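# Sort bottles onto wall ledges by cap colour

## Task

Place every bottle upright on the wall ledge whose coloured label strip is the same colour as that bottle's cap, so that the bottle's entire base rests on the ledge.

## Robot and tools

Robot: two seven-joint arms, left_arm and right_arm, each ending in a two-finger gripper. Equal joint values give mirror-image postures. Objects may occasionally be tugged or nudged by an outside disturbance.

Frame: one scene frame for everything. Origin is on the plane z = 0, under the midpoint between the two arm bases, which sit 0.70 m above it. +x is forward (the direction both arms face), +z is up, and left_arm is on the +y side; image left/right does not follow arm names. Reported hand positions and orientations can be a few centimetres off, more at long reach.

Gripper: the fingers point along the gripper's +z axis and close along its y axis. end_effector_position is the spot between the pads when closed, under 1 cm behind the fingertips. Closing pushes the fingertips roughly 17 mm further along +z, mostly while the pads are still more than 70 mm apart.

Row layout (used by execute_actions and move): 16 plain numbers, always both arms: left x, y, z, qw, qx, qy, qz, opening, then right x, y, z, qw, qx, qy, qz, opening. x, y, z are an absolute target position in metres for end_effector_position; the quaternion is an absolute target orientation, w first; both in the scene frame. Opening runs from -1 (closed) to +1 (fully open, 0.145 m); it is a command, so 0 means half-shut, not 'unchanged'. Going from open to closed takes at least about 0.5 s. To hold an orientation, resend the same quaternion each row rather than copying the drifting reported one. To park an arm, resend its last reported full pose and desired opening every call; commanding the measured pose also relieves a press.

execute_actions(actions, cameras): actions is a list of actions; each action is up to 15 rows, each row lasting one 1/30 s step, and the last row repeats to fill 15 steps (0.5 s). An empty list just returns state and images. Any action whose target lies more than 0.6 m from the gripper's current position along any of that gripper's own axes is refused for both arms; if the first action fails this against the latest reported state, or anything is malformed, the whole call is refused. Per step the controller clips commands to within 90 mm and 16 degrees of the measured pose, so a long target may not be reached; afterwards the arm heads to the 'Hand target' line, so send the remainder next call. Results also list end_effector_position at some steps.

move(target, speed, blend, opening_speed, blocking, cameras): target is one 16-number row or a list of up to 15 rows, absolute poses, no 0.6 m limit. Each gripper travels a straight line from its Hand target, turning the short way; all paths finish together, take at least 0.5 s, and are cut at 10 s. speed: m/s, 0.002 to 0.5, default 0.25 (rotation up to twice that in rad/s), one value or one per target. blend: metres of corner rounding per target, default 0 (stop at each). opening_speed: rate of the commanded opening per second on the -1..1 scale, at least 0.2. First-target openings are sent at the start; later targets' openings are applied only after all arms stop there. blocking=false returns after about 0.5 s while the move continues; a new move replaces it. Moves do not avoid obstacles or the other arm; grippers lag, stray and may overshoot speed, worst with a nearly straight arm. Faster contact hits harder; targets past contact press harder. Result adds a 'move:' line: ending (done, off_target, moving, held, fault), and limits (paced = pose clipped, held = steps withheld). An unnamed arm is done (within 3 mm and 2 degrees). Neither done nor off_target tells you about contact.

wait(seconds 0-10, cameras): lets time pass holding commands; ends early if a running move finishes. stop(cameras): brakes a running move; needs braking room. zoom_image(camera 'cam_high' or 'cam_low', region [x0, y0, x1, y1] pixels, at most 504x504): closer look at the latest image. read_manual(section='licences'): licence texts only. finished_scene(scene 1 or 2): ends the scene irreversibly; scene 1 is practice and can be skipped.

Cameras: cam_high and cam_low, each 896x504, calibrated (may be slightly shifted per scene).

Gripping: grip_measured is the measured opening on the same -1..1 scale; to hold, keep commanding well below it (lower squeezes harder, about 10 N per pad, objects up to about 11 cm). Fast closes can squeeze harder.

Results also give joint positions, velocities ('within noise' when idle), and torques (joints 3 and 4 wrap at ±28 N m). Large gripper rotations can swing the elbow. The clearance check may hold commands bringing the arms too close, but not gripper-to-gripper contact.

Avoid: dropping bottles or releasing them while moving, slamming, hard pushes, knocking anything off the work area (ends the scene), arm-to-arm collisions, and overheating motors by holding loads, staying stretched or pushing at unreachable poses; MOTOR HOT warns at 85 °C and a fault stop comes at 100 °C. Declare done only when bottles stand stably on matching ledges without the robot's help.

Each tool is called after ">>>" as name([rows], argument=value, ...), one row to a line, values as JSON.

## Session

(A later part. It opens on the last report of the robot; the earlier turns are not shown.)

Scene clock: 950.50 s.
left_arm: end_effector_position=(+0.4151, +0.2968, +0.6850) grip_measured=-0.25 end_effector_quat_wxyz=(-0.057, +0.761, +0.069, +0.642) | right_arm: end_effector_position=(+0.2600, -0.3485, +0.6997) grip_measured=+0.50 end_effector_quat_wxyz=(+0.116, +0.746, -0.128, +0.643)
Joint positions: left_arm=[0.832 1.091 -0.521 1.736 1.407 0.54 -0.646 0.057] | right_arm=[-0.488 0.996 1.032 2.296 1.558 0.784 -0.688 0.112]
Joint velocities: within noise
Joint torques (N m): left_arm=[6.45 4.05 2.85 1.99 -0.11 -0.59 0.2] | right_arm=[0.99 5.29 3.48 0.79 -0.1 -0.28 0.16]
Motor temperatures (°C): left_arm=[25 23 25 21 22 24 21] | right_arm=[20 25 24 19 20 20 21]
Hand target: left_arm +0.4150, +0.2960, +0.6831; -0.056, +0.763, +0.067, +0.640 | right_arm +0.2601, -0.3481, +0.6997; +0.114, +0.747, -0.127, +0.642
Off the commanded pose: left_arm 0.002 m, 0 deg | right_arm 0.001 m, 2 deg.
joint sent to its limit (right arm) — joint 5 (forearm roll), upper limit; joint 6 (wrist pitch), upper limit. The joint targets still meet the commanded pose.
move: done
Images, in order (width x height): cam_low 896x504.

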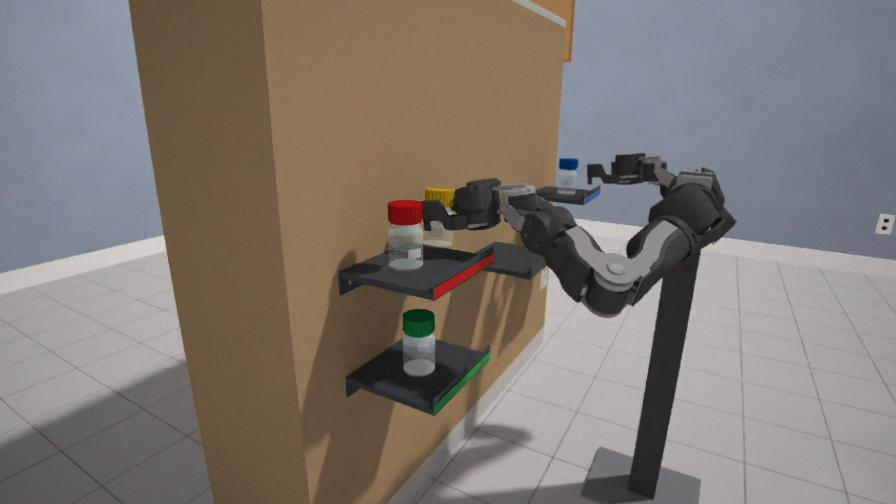

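>>> move([
  [0.415,0.296,0.73,-0.056,0.7632,0.0668,0.6403,-1,0.26,-0.348,0.70,0.1116,0.7545,-0.133,0.633,0.5],
  [0.385,0.16,0.735,0,0.7661,0,0.6428,-1,0.26,-0.348,0.70,0.1116,0.7545,-0.133,0.633,0.5],
  [0.385,0.02,0.70,0,0.7661,0,0.6428,-1,0.26,-0.348,0.70,0.1116,0.7545,-0.133,0.633,0.5],
  [0.385,0.02,0.62,0,0.7661,0,0.6428,-1,0.26,-0.348,0.70,0.1116,0.7545,-0.133,0.633,0.5],
], speed=0.08, blend=[0,0.02,0.02,0])

>>> zoom_image(camera="cam_low", region=[420, 160, 620, 300])

Scene clock: 971.23 s.
left_arm: end_effector_position=(+0.3845, +0.0201, +0.6191) grip_measured=-0.24 end_effector_quat_wxyz=(+0.000, +0.768, +0.000, +0.640) | right_arm: end_effector_position=(+0.2600, -0.3485, +0.6997) grip_measured=+0.50 end_effector_quat_wxyz=(+0.116, +0.746, -0.128, +0.643)
Joint positions: left_arm=[0.907 0.266 -1.07 1.834 1.176 0.438 -1.361 0.058] | right_arm=[-0.488 0.996 1.032 2.296 1.558 0.784 -0.688 0.112]
Joint velocities: within noise
Joint torques (N m): left_arm=[8.77 -0.65 2 2.7 -0.6 -0.32 0.23] | right_arm=[1.02 5.45 3.43 0.69 -0.11 -0.27 0.18]
Motor temperatures (°C): left_arm=[25 23 25 21 22 24 21] | right_arm=[20 25 24 19 20 20 21]
Hand target: left_arm +0.3850, +0.0200, +0.6200; +0.000, +0.766, +0.000, +0.643 | right_arm +0.2601, -0.3481, +0.6997; +0.114, +0.747, -0.127, +0.642
Off the commanded pose: left_arm 0.001 m, 0 deg | right_arm 0.001 m, 2 deg.
joint sent to its limit (right arm) — joint 5 (forearm roll), upper limit; joint 6 (wrist pitch), upper limit. The joint targets still meet the commanded pose.
move: done

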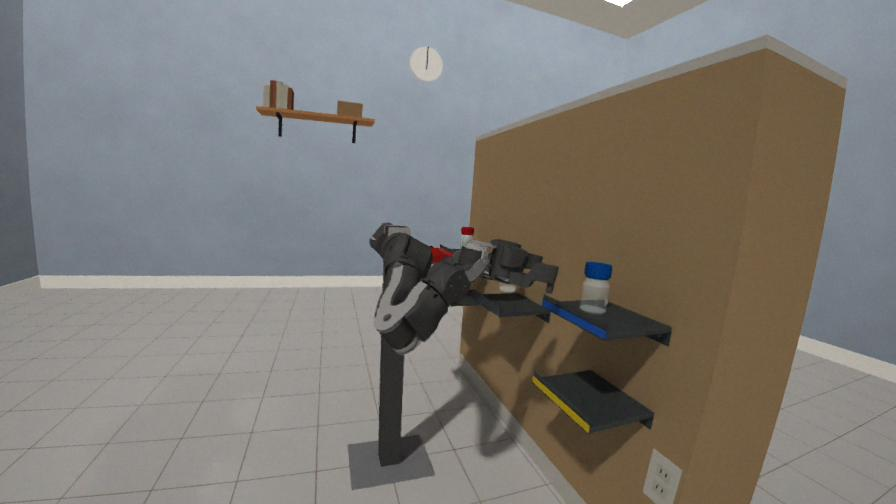

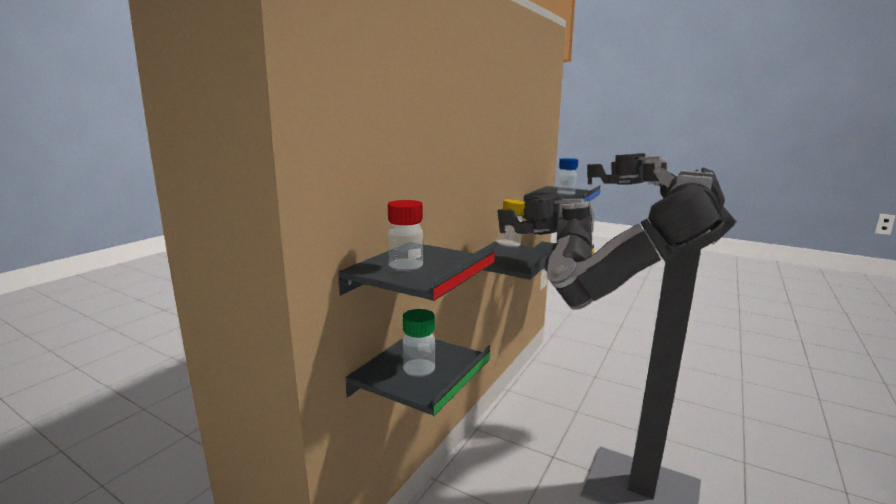

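Scaled by 2.520 from the camera's 896x504 image, which has a finer 1280x720 frame.

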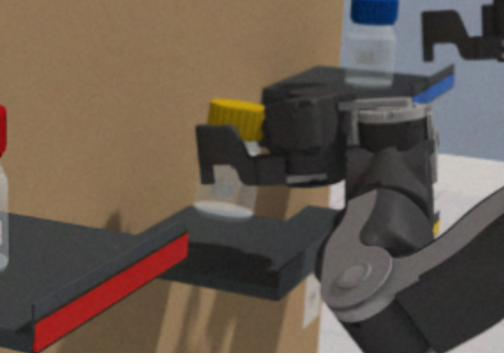

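>>> move(target=[0.385,0.02,0.592,0,0.7661,0,0.6428,-1,0.26,-0.348,0.70,0.1116,0.7545,-0.133,0.633,0.5], speed=0.03, cameras=[])

>>> move(target=[0.385,0.02,0.586,0,0.7661,0,0.6428,-1,0.26,-0.348,0.70,0.1116,0.7545,-0.133,0.633,0.5], speed=0.025, cameras=[])

>>> move(target=[0.385,0.02,0.58,0,0.7661,0,0.6428,-1,0.26,-0.348,0.70,0.1116,0.7545,-0.133,0.633,0.5], speed=0.025)

>>> zoom_image(camera="cam_low", region=[420, 160, 620, 300])

Scene clock: 984.10 s.
left_arm: end_effector_position=(+0.3846, +0.0198, +0.5925) grip_measured=-0.24 end_effector_quat_wxyz=(+0.000, +0.768, +0.001, +0.641) | right_arm: end_effector_position=(+0.2600, -0.3485, +0.6997) grip_measured=+0.50 end_effector_quat_wxyz=(+0.116, +0.746, -0.128, +0.643)
Joint positions: left_arm=[0.869 0.293 -1.143 1.797 1.117 0.334 -1.317 0.058] | right_arm=[-0.488 0.996 1.032 2.296 1.558 0.784 -0.688 0.112]
Joint velocities: within noise
Joint torques (N m): left_arm=[8.11 -0.44 1.84 2.67 -0.6 -0.39 0.23] | right_arm=[1.02 5.47 3.43 0.77 -0.11 -0.29 0.18]
Motor temperatures (°C): left_arm=[26 22 25 21 22 24 21] | right_arm=[20 25 24 19 20 20 21]
Hand target: left_arm +0.3850, +0.0200, +0.5920; +0.000, +0.766, +0.000, +0.643 | right_arm +0.2601, -0.3481, +0.6997; +0.114, +0.747, -0.127, +0.642
Off the commanded pose: left_arm 0.001 m, 0 deg | right_arm 0.001 m, 2 deg.
joint sent to its limit (right arm) — joint 5 (forearm roll), upper limit; joint 6 (wrist pitch), upper limit. The joint targets still meet the commanded pose.
move: done
No camera images: "cameras" was empty.

Scene clock: 984.93 s.
left_arm: end_effector_position=(+0.3849, +0.0200, +0.5882) grip_measured=-0.24 end_effector_quat_wxyz=(+0.001, +0.766, +0.002, +0.643) | right_arm: end_effector_position=(+0.2600, -0.3485, +0.6997) grip_measured=+0.50 end_effector_quat_wxyz=(+0.116, +0.746, -0.128, +0.643)
Joint positions: left_arm=[0.868 0.3 -1.163 1.788 1.107 0.306 -1.31 0.058] | right_arm=[-0.488 0.996 1.032 2.296 1.558 0.784 -0.688 0.112]
Joint velocities: within noise
Joint torques (N m): left_arm=[7.56 -0.44 1.72 2.48 -0.52 -0.36 0.24] | right_arm=[1.07 5.5 3.48 0.72 -0.11 -0.27 0.17]
Motor temperatures (°C): left_arm=[26 22 25 21 22 24 21] | right_arm=[20 25 24 19 20 20 21]
Hand target: left_arm +0.3850, +0.0201, +0.5860; +0.000, +0.766, +0.000, +0.643 | right_arm +0.2601, -0.3481, +0.6997; +0.114, +0.747, -0.127, +0.642
Off the commanded pose: left_arm 0.002 m, 0 deg | right_arm 0.001 m, 2 deg.
joint sent to its limit (right arm) — joint 5 (forearm roll), upper limit; joint 6 (wrist pitch), upper limit. The joint targets still meet the commanded pose.
move: done
No camera images: "cameras" was empty.

Scene clock: 985.77 s.
left_arm: end_effector_position=(+0.3856, +0.0202, +0.5874) grip_measured=-0.25 end_effector_quat_wxyz=(+0.002, +0.759, +0.004, +0.651) | right_arm: end_effector_position=(+0.2600, -0.3485, +0.6997) grip_measured=+0.50 end_effector_quat_wxyz=(+0.116, +0.746, -0.128, +0.643)
Joint positions: left_arm=[0.862 0.302 -1.171 1.78 1.08 0.282 -1.299 0.057] | right_arm=[-0.488 0.996 1.032 2.296 1.558 0.784 -0.688 0.112]
Joint velocities: within noise
Joint torques (N m): left_arm=[6.08 -0.28 1.44 2.1 -0.14 -0.15 0.24] | right_arm=[1.02 5.37 3.4 0.83 -0.1 -0.29 0.19]
Motor temperatures (°C): left_arm=[26 22 25 21 22 24 21] | right_arm=[20 25 24 19 20 20 21]
Hand target: left_arm +0.3849, +0.0200, +0.5800; +0.000, +0.766, +0.000, +0.643 | right_arm +0.2601, -0.3481, +0.6997; +0.114, +0.747, -0.127, +0.642
Off the commanded pose: left_arm 0.007 m, 1 deg | right_arm 0.001 m, 2 deg.
joint sent to its limit (right arm) — joint 5 (forearm roll), upper limit; joint 6 (wrist pitch), upper limit. The joint targets still meet the commanded pose.
move: off_target (left_arm)

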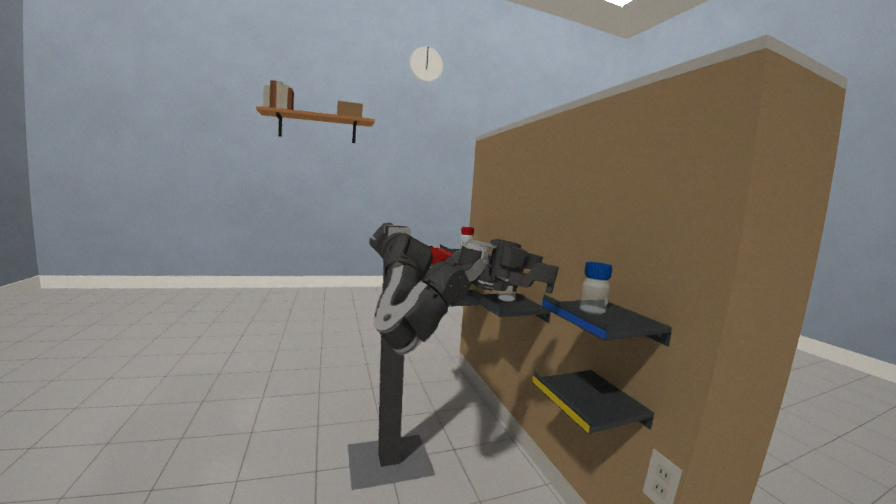

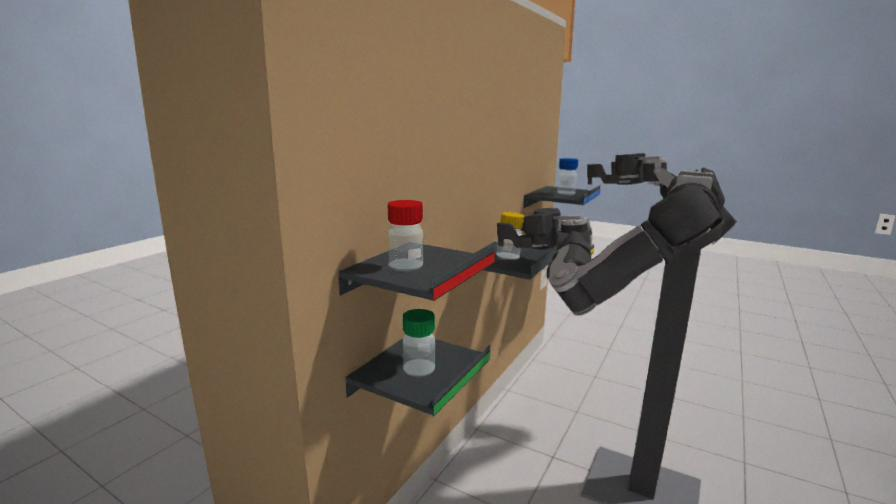

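Scaled by 2.520 from the camera's 896x504 image, which has a finer 1280x720 frame.

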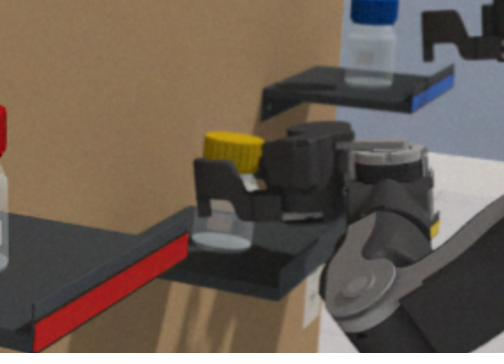

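Contact. Release.

>>> move(target=[0.385,0.02,0.586,0,0.7661,0,0.6428,-0.15,0.26,-0.348,0.70,0.1116,0.7545,-0.133,0.633,0.5], opening_speed=0.5, cameras=[])

>>> move(target=[0.385,0.02,0.586,0,0.7661,0,0.6428,0.35,0.26,-0.348,0.70,0.1116,0.7545,-0.133,0.633,0.5], opening_speed=0.5, cameras=["cam_low"])

>>> zoom_image(camera="cam_low", region=[420, 160, 620, 300])

Scene clock: 997.10 s.
left_arm: end_effector_position=(+0.3855, +0.0201, +0.5865) grip_measured=-0.15 end_effector_quat_wxyz=(+0.000, +0.765, +0.000, +0.644) | right_arm: end_effector_position=(+0.2600, -0.3485, +0.6997) grip_measured=+0.50 end_effector_quat_wxyz=(+0.116, +0.746, -0.128, +0.643)
Joint positions: left_arm=[0.864 0.302 -1.165 1.783 1.099 0.302 -1.301 0.064] | right_arm=[-0.488 0.996 1.032 2.296 1.558 0.784 -0.688 0.112]
Joint velocities: within noise
Joint torques (N m): left_arm=[8 -0.96 2.44 3.58 -0.32 -0.16 0.02] | right_arm=[1.15 5.53 3.38 0.85 -0.09 -0.29 0.19]
Motor temperatures (°C): left_arm=[26 22 25 21 22 24 21] | right_arm=[20 25 24 19 20 20 21]
Hand target: left_arm +0.3850, +0.0200, +0.5859; +0.000, +0.766, +0.000, +0.643 | right_arm +0.2601, -0.3481, +0.6997; +0.114, +0.747, -0.127, +0.642
Off the commanded pose: left_arm 0.001 m, 0 deg | right_arm 0.001 m, 2 deg.
joint sent to its limit (right arm) — joint 5 (forearm roll), upper limit; joint 6 (wrist pitch), upper limit. The joint targets still meet the commanded pose.
move: done
No camera images: "cameras" was empty.

Scene clock: 998.30 s.
left_arm: end_effector_position=(+0.3855, +0.0201, +0.5864) grip_measured=+0.35 end_effector_quat_wxyz=(+0.001, +0.765, +0.000, +0.644) | right_arm: end_effector_position=(+0.2600, -0.3485, +0.6997) grip_measured=+0.50 end_effector_quat_wxyz=(+0.116, +0.746, -0.128, +0.643)
Joint positions: left_arm=[0.864 0.302 -1.165 1.783 1.099 0.302 -1.301 0.101] | right_arm=[-0.488 0.996 1.032 2.296 1.558 0.784 -0.688 0.112]
Joint velocities: within noise
Joint torques (N m): left_arm=[8 -0.96 2.43 3.58 -0.32 -0.15 0.02] | right_arm=[1.15 5.39 3.45 0.73 -0.12 -0.28 0.16]
Motor temperatures (°C): left_arm=[26 22 25 21 22 24 21] | right_arm=[20 25 24 19 20 20 21]
Hand target: left_arm +0.3850, +0.0200, +0.5859; +0.000, +0.766, +0.000, +0.643 | right_arm +0.2601, -0.3481, +0.6997; +0.114, +0.747, -0.127, +0.642
Off the commanded pose: left_arm 0.001 m, 0 deg | right_arm 0.001 m, 2 deg.
joint sent to its limit (right arm) — joint 5 (forearm roll), upper limit; joint 6 (wrist pitch), upper limit. The joint targets still meet the commanded pose.
move: done
Images, in order (width x height): cam_low 896x504.

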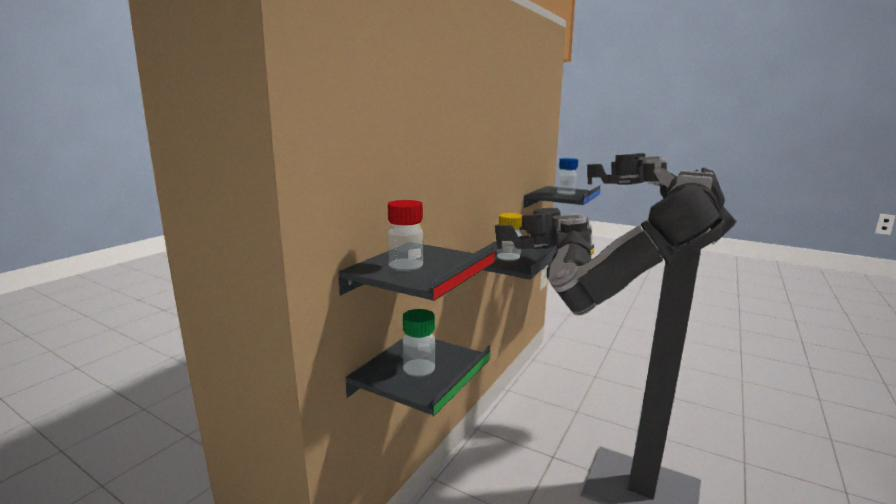

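Scaled by 2.520 from the camera's 896x504 image, which has a finer 1280x720 frame.

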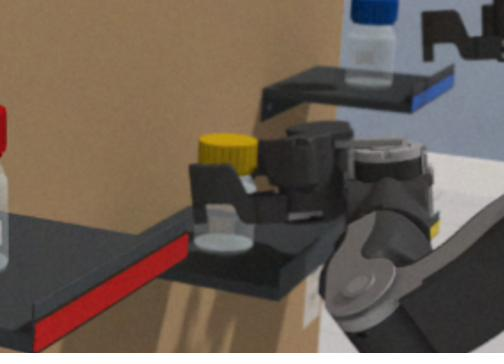

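>>> move([
  [0.27,0.021,0.592,0,0.7661,0,0.6428,0.35,0.26,-0.348,0.70,0.1116,0.7545,-0.133,0.633,0.5],
  [0.25,0.29,0.56,-0.1116,0.7545,0.133,0.633,0.35,0.26,-0.348,0.70,0.1116,0.7545,-0.133,0.633,0.5],
], speed=[0.08,0.15])

>>> zoom_image(camera="cam_low", region=[420, 160, 620, 300])

>>> zoom_image(camera="cam_high", region=[400, 200, 600, 340])

Scene clock: 1011.67 s.
left_arm: end_effector_position=(+0.2506, +0.2904, +0.5616) grip_measured=+0.35 end_effector_quat_wxyz=(-0.113, +0.752, +0.133, +0.635) | right_arm: end_effector_position=(+0.2600, -0.3485, +0.6997) grip_measured=+0.50 end_effector_quat_wxyz=(+0.116, +0.746, -0.128, +0.643)
Joint positions: left_arm=[-0.068 1.699 -0.801 2.352 1.165 -0.623 -1.18 0.101] | right_arm=[-0.488 0.996 1.032 2.296 1.558 0.784 -0.688 0.112]
Joint velocities: within noise
Joint torques (N m): left_arm=[2.1 5.42 1.09 2.19 -0.22 -0.38 0.25] | right_arm=[0.88 5.42 3.38 0.72 -0.11 -0.28 0.17]
Motor temperatures (°C): left_arm=[26 22 25 21 22 24 21] | right_arm=[20 25 24 19 20 20 21]
Hand target: left_arm +0.2500, +0.2900, +0.5599; -0.112, +0.755, +0.133, +0.633 | right_arm +0.2601, -0.3481, +0.6997; +0.114, +0.747, -0.127, +0.642
Off the commanded pose: left_arm 0.002 m, 0 deg | right_arm 0.001 m, 2 deg.
joint sent to its limit (right arm) — joint 5 (forearm roll), upper limit; joint 6 (wrist pitch), upper limit. The joint targets still meet the commanded pose.
move: done

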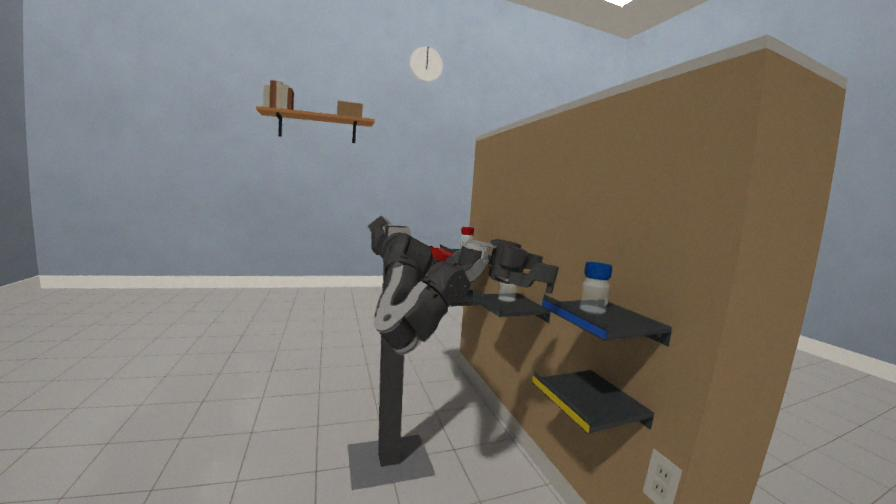

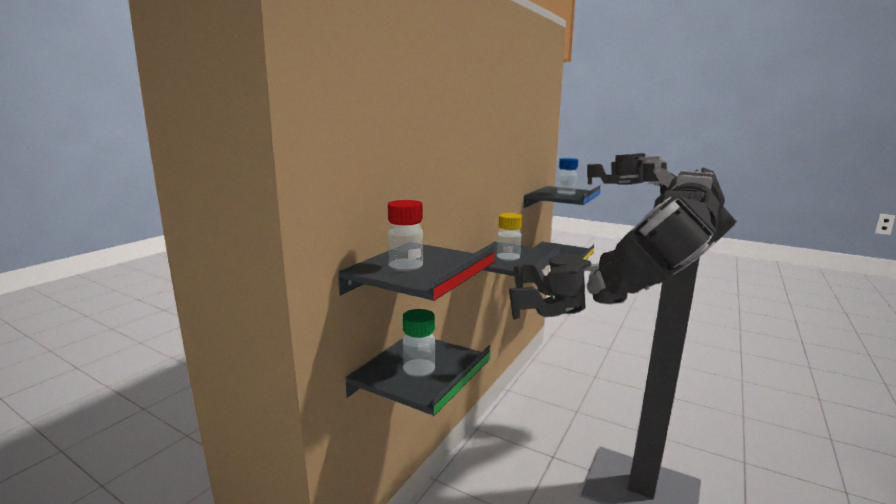

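Scaled by 2.520 from the camera's 896x504 image, which has a finer 1280x720 frame.

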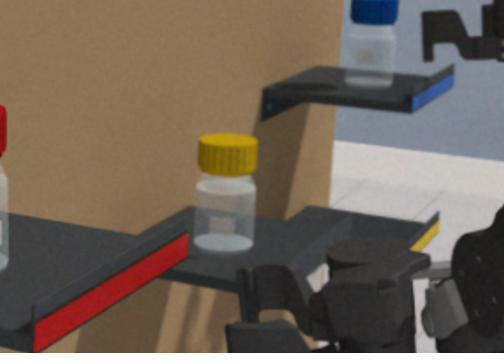

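Scaled by 2.520 from the camera's 896x504 image, which has a finer 1280x720 frame.

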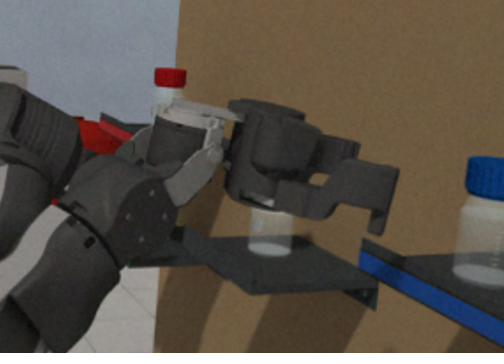

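>>> move([
  [0.25,0.29,0.56,-0.1116,0.7545,0.133,0.633,0.35,0.255,-0.2,0.64,0.056,0.7632,-0.0668,0.6403,0.3],
  [0.25,0.29,0.56,-0.1116,0.7545,0.133,0.633,0.35,0.275,0.014,0.60,0,0.7661,0,0.6428,0.3],
], speed=0.1)

Scene clock: 1026.80 s.
left_arm: end_effector_position=(+0.2506, +0.2904, +0.5616) grip_measured=+0.35 end_effector_quat_wxyz=(-0.113, +0.752, +0.133, +0.635) | right_arm: end_effector_position=(+0.2750, +0.0140, +0.5999) grip_measured=+0.30 end_effector_quat_wxyz=(+0.000, +0.767, +0.001, +0.642)
Joint positions: left_arm=[-0.068 1.699 -0.801 2.352 1.165 -0.624 -1.18 0.101] | right_arm=[0.298 -0.057 -1.065 2.116 0.543 0.76 -1.415 0.098]
Joint velocities: within noise
Joint torques (N m): left_arm=[2.12 5.42 1.09 2.19 -0.23 -0.37 0.24] | right_arm=[3.31 -2.97 0.36 3.19 -0.39 -0.14 0.02]
Motor temperatures (°C): left_arm=[24 23 24 21 22 24 21] | right_arm=[20 25 24 19 20 20 21]
Hand target: left_arm +0.2500, +0.2900, +0.5600; -0.112, +0.754, +0.133, +0.633 | right_arm +0.2750, +0.0140, +0.6000; +0.000, +0.766, +0.000, +0.643
Off the commanded pose: left_arm 0.002 m, 0 deg | right_arm 0.000 m, 0 deg.
move: done; limits=paced

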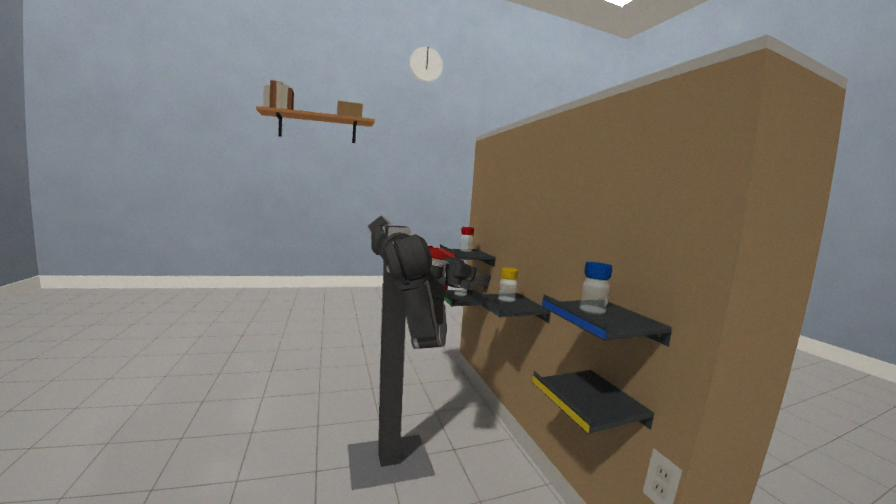

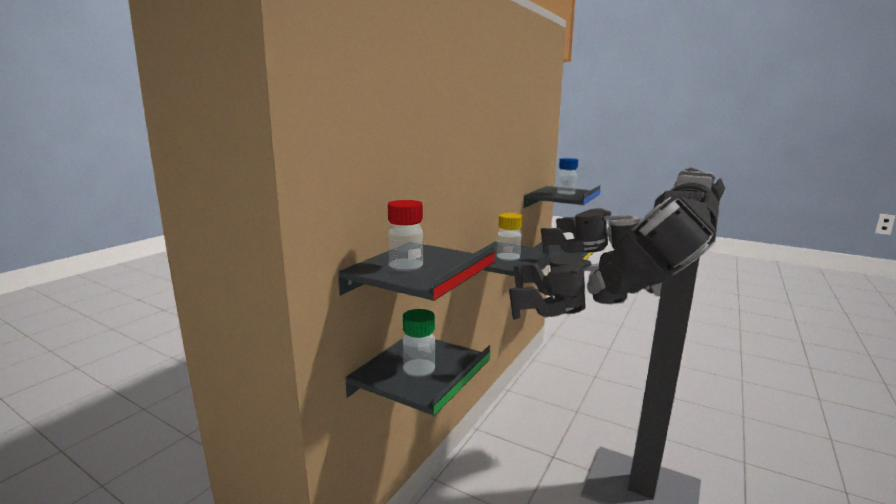

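>>> move(target=[0.25,0.29,0.56,-0.1116,0.7545,0.133,0.633,0.35,0.335,0.014,0.587,0,0.7661,0,0.6428,0.3], speed=0.1)

>>> zoom_image(camera="cam_low", region=[450, 180, 590, 280])

>>> zoom_image(camera="cam_high", region=[430, 240, 550, 325])

Scene clock: 1036.90 s.
left_arm: end_effector_position=(+0.2506, +0.2904, +0.5616) grip_measured=+0.35 end_effector_quat_wxyz=(-0.113, +0.752, +0.133, +0.635) | right_arm: end_effector_position=(+0.3349, +0.0132, +0.5875) grip_measured=+0.30 end_effector_quat_wxyz=(+0.003, +0.766, +0.000, +0.643)
Joint positions: left_arm=[-0.068 1.699 -0.801 2.352 1.165 -0.624 -1.18 0.101] | right_arm=[0.454 -0.015 -0.939 1.893 0.617 0.64 -1.244 0.098]
Joint velocities: within noise
Joint torques (N m): left_arm=[2.12 5.45 1.09 2.19 -0.23 -0.38 0.24] | right_arm=[4.34 -2.78 1.44 3.4 -0.32 -0.25 0.14]
Motor temperatures (°C): left_arm=[23 24 24 21 22 24 21] | right_arm=[20 25 23 19 20 20 21]
Hand target: left_arm +0.2500, +0.2900, +0.5600; -0.112, +0.754, +0.133, +0.633 | right_arm +0.3350, +0.0140, +0.5871; +0.000, +0.766, +0.000, +0.643
Off the commanded pose: left_arm 0.002 m, 0 deg | right_arm 0.001 m, 0 deg.
move: done

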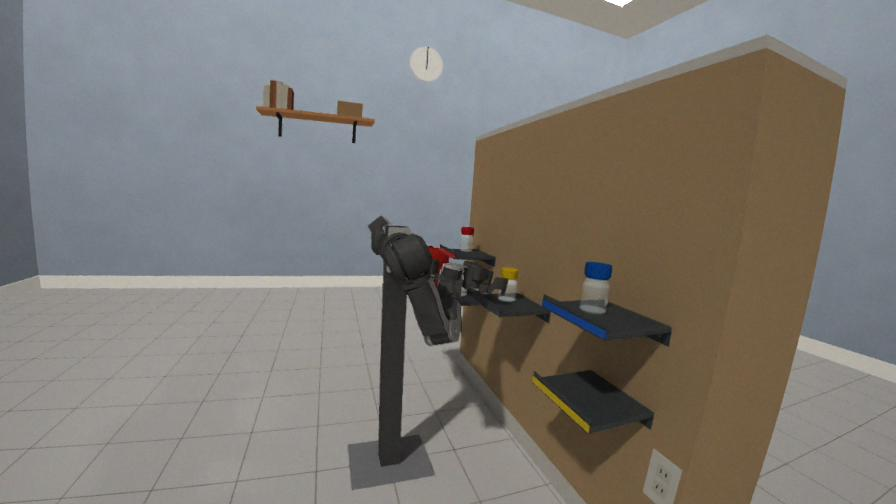

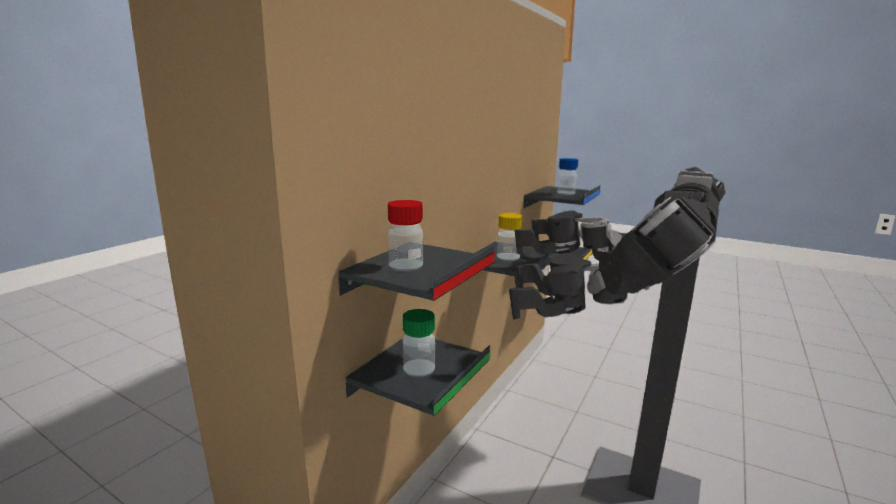

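Scaled by 3.600 from the camera's 896x504 image, which has a finer 1280x720 frame.

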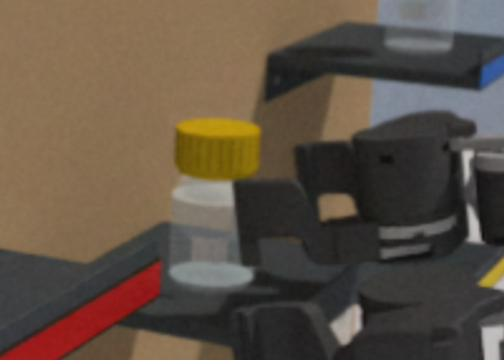

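Scaled by 4.200 from the camera's 896x504 image, which has a finer 1280x720 frame.

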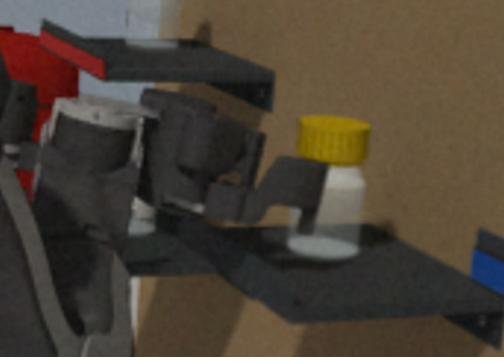

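>>> move(target=[0.25,0.29,0.56,-0.1116,0.7545,0.133,0.633,0.35,0.387,0.0145,0.585,0,0.7661,0,0.6428,0.3], speed=0.06)

>>> zoom_image(camera="cam_low", region=[450, 180, 590, 280])

>>> zoom_image(camera="cam_high", region=[430, 240, 550, 325])

Scene clock: 1045.07 s.
left_arm: end_effector_position=(+0.2506, +0.2904, +0.5616) grip_measured=+0.35 end_effector_quat_wxyz=(-0.113, +0.752, +0.133, +0.635) | right_arm: end_effector_position=(+0.3866, +0.0140, +0.5851) grip_measured=+0.30 end_effector_quat_wxyz=(+0.003, +0.766, +0.001, +0.643)
Joint positions: left_arm=[-0.068 1.699 -0.801 2.352 1.165 -0.624 -1.18 0.101] | right_arm=[0.607 -0.017 -0.873 1.663 0.672 0.557 -1.111 0.098]
Joint velocities: within noise
Joint torques (N m): left_arm=[2.12 5.45 1.09 2.19 -0.23 -0.37 0.24] | right_arm=[5.71 -2.68 2.03 3.28 -0.28 -0.32 0.18]
Motor temperatures (°C): left_arm=[23 24 24 21 22 24 21] | right_arm=[21 25 23 19 20 20 21]
Hand target: left_arm +0.2500, +0.2900, +0.5600; -0.112, +0.754, +0.133, +0.633 | right_arm +0.3870, +0.0145, +0.5850; +0.000, +0.766, +0.000, +0.643
Off the commanded pose: left_arm 0.002 m, 0 deg | right_arm 0.001 m, 0 deg.
move: done

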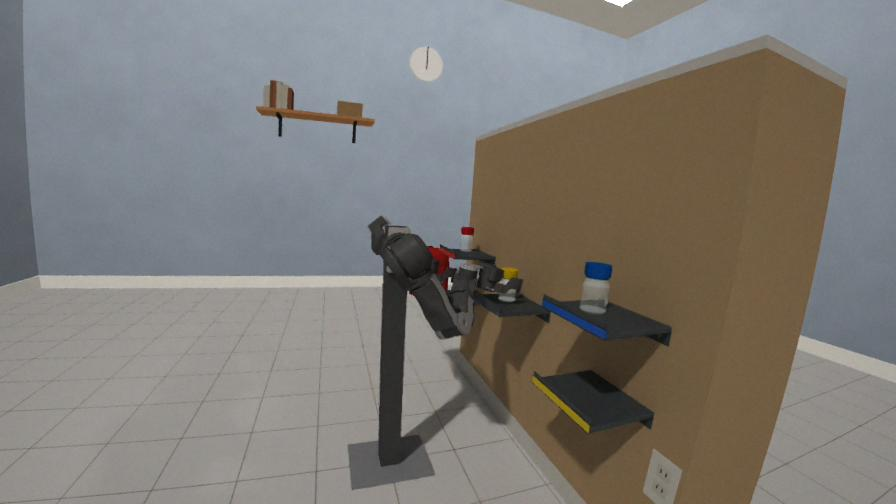

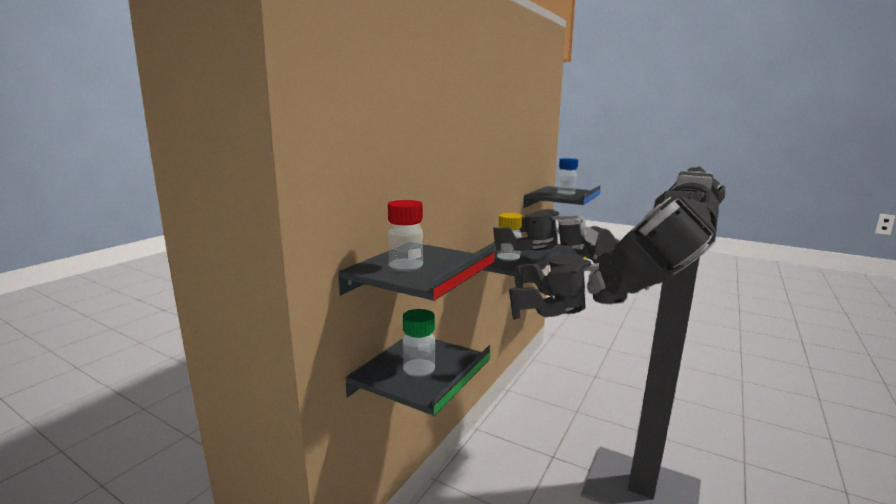

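Scaled by 3.600 from the camera's 896x504 image, which has a finer 1280x720 frame.

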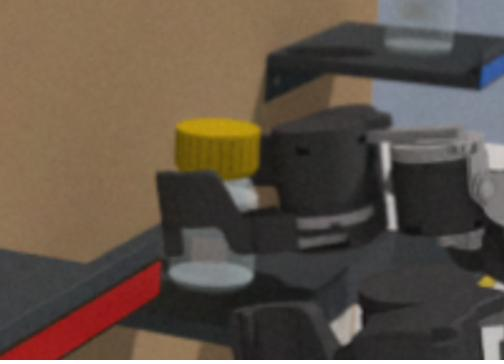

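Scaled by 4.200 from the camera's 896x504 image, which has a finer 1280x720 frame.

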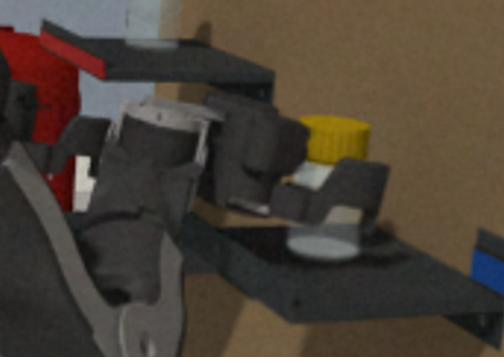

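>>> move(target=[0.25,0.29,0.56,-0.1116,0.7545,0.133,0.633,0.35,0.387,0.0145,0.583,0,0.7661,0,0.6428,-1], opening_speed=0.5, cameras=["cam_low"])

>>> move([
  [0.25,0.29,0.56,-0.1116,0.7545,0.133,0.633,0.35,0.387,0.0145,0.616,0,0.7661,0,0.6428,-1],
  [0.25,0.29,0.56,-0.1116,0.7545,0.133,0.633,0.35,0.26,0.0,0.62,0,0.7661,0,0.6428,-1],
  [0.25,0.29,0.56,-0.1116,0.7545,0.133,0.633,0.35,0.245,-0.2,0.56,0.1116,0.7545,-0.133,0.633,-1],
  [0.25,0.29,0.56,-0.1116,0.7545,0.133,0.633,0.35,0.235,-0.35,0.53,0.1116,0.7545,-0.133,0.633,-1],
], speed=0.09, blend=[0,0.02,0.02,0])

Scene clock: 1062.50 s.
left_arm: end_effector_position=(+0.2506, +0.2903, +0.5616) grip_measured=+0.35 end_effector_quat_wxyz=(-0.113, +0.752, +0.133, +0.635) | right_arm: end_effector_position=(+0.3870, +0.0142, +0.5851) grip_measured=-0.28 end_effector_quat_wxyz=(+0.000, +0.765, -0.001, +0.644)
Joint positions: left_arm=[-0.068 1.699 -0.801 2.352 1.165 -0.624 -1.18 0.101] | right_arm=[0.607 -0.016 -0.873 1.662 0.673 0.548 -1.107 0.055]
Joint velocities: within noise
Joint torques (N m): left_arm=[2.12 5.42 1.09 2.18 -0.23 -0.37 0.24] | right_arm=[5 -2.1 1.22 2.92 -0.38 -0.3 0.11]
Motor temperatures (°C): left_arm=[23 24 24 21 22 24 21] | right_arm=[22 25 23 19 20 20 21]
Hand target: left_arm +0.2500, +0.2899, +0.5600; -0.111, +0.754, +0.133, +0.633 | right_arm +0.3870, +0.0145, +0.5830; +0.000, +0.766, +0.000, +0.643
Off the commanded pose: left_arm 0.002 m, 0 deg | right_arm 0.002 m, 0 deg.
move: done
Images, in order (width x height): cam_low 896x504.

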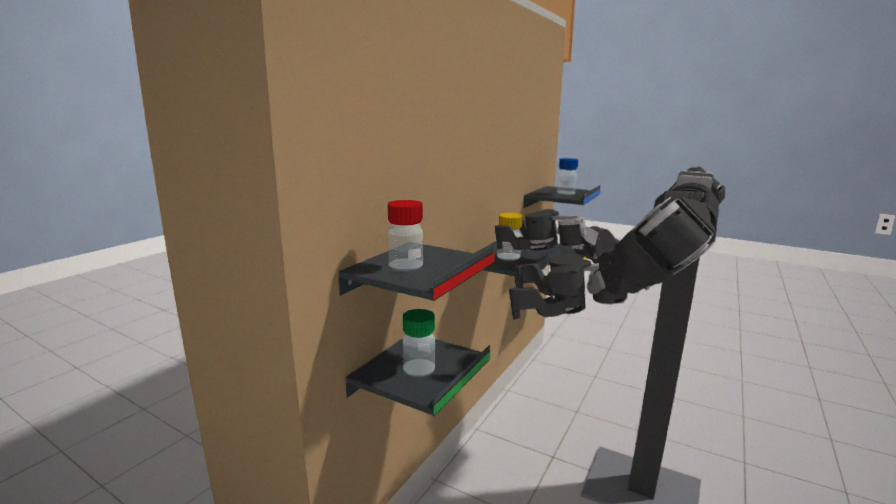

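Scene clock: 1068.80 s.
left_arm: end_effector_position=(+0.2506, +0.2903, +0.5616) grip_measured=+0.35 end_effector_quat_wxyz=(-0.113, +0.752, +0.133, +0.635) | right_arm: end_effector_position=(+0.2350, -0.3508, +0.5294) grip_measured=-0.28 end_effector_quat_wxyz=(+0.119, +0.761, -0.133, +0.623)
Joint positions: left_arm=[-0.068 1.699 -0.801 2.352 1.165 -0.624 -1.18 0.101] | right_arm=[0.563 1.765 -1.571 2.121 1.281 -0.779 -0.807 0.055]
Joint velocities: within noise
Joint torques (N m): left_arm=[2.12 5.45 1.09 2.19 -0.23 -0.37 0.24] | right_arm=[1.91 5.6 1.68 1.42 -0.31 -0.48 0.15]
Motor temperatures (°C): left_arm=[23 24 24 21 22 24 21] | right_arm=[21 25 23 20 20 20 21]
Hand target: left_arm +0.2500, +0.2899, +0.5600; -0.111, +0.754, +0.133, +0.633 | right_arm +0.2352, -0.3499, +0.5300; +0.116, +0.760, -0.132, +0.625
Off the commanded pose: left_arm 0.002 m, 0 deg | right_arm 0.001 m, 2 deg.
joint sent to its limit (right arm) — joint 3 (upper arm roll), lower limit; joint 6 (wrist pitch), lower limit. The joint targets still meet the commanded pose.
move: done

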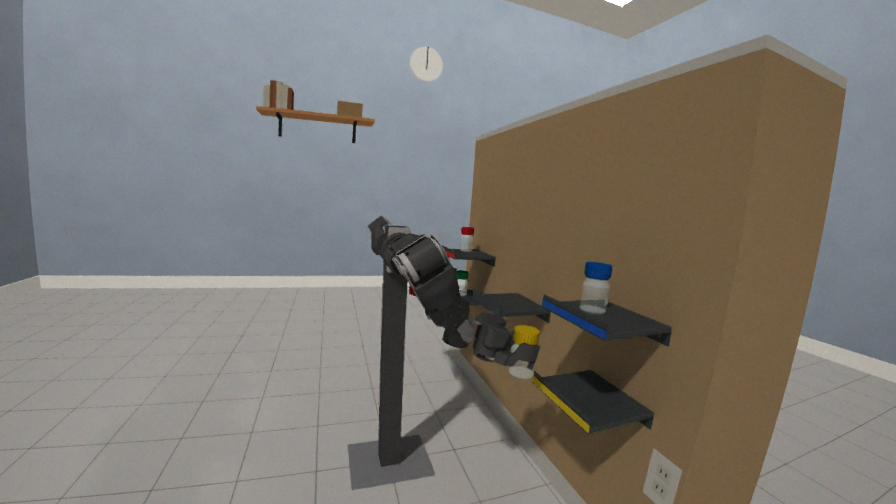

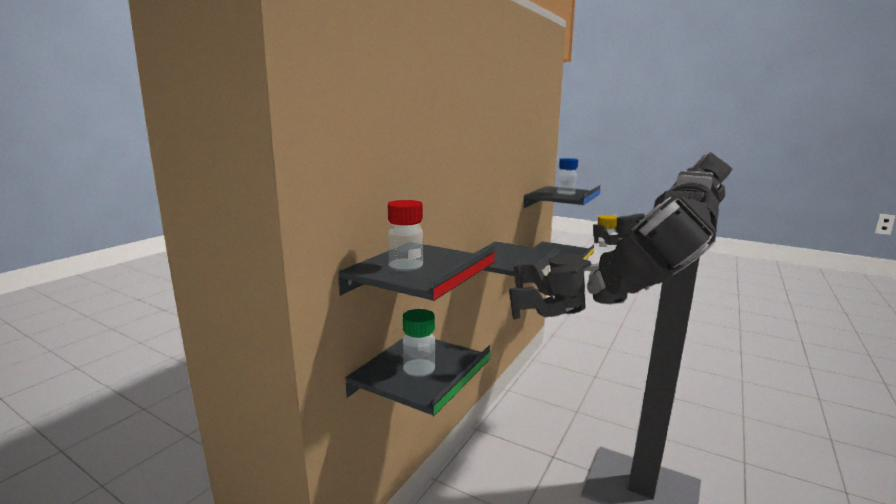

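>>> move([
  [0.25,0.29,0.56,-0.1116,0.7545,0.133,0.633,0.35,0.24,-0.361,0.524,0.1116,0.7545,-0.133,0.633,-1],
  [0.25,0.29,0.56,-0.1116,0.7545,0.133,0.633,0.35,0.39,-0.415,0.524,0.1116,0.7545,-0.133,0.633,-1],
  [0.25,0.29,0.56,-0.1116,0.7545,0.133,0.633,0.35,0.39,-0.415,0.505,0.1116,0.7545,-0.133,0.633,-1],
], speed=0.07)

>>> zoom_image(camera="cam_high", region=[500, 280, 680, 440])

Scene clock: 1079.47 s.
left_arm: end_effector_position=(+0.2506, +0.2903, +0.5616) grip_measured=+0.35 end_effector_quat_wxyz=(-0.113, +0.752, +0.133, +0.635) | right_arm: end_effector_position=(+0.3886, -0.4155, +0.5014) grip_measured=-0.28 end_effector_quat_wxyz=(+0.114, +0.759, -0.134, +0.627)
Joint positions: left_arm=[-0.068 1.699 -0.801 2.352 1.165 -0.624 -1.18 0.101] | right_arm=[0.81 1.224 -1.346 1.234 1.559 -0.368 -0.327 0.055]
Joint velocities: within noise
Joint torques (N m): left_arm=[2.12 5.45 1.09 2.18 -0.23 -0.38 0.24] | right_arm=[5.13 5.5 4.59 0.54 -0.12 -0.77 0.18]
Motor temperatures (°C): left_arm=[23 24 23 21 22 24 21] | right_arm=[21 25 23 19 20 20 21]
Hand target: left_arm +0.2500, +0.2899, +0.5600; -0.111, +0.754, +0.133, +0.633 | right_arm +0.3900, -0.4150, +0.5050; +0.112, +0.754, -0.133, +0.633
Off the commanded pose: left_arm 0.002 m, 0 deg | right_arm 0.004 m, 1 deg.
move: off_target (right_arm)

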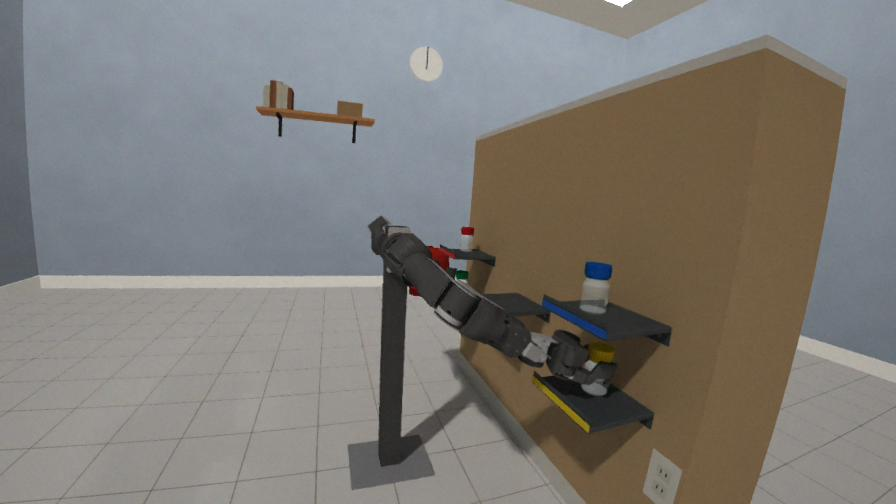

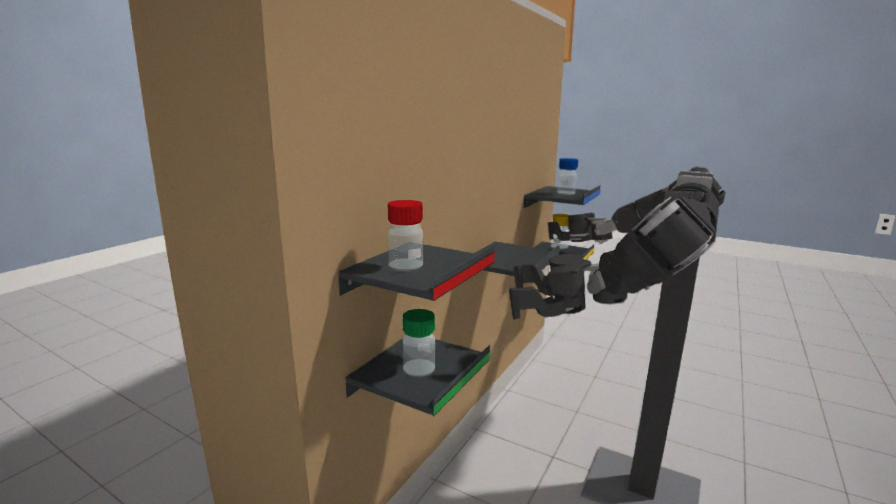

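Scaled by 2.800 from the camera's 896x504 image, which has a finer 1280x720 frame.

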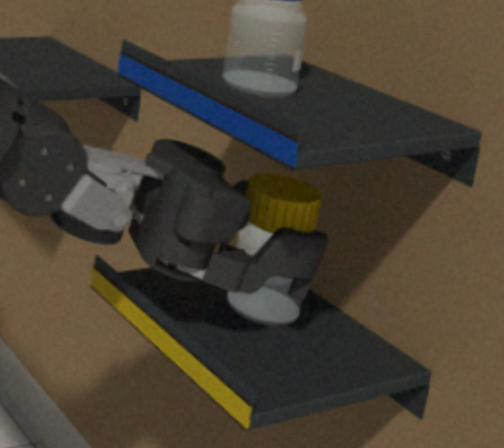

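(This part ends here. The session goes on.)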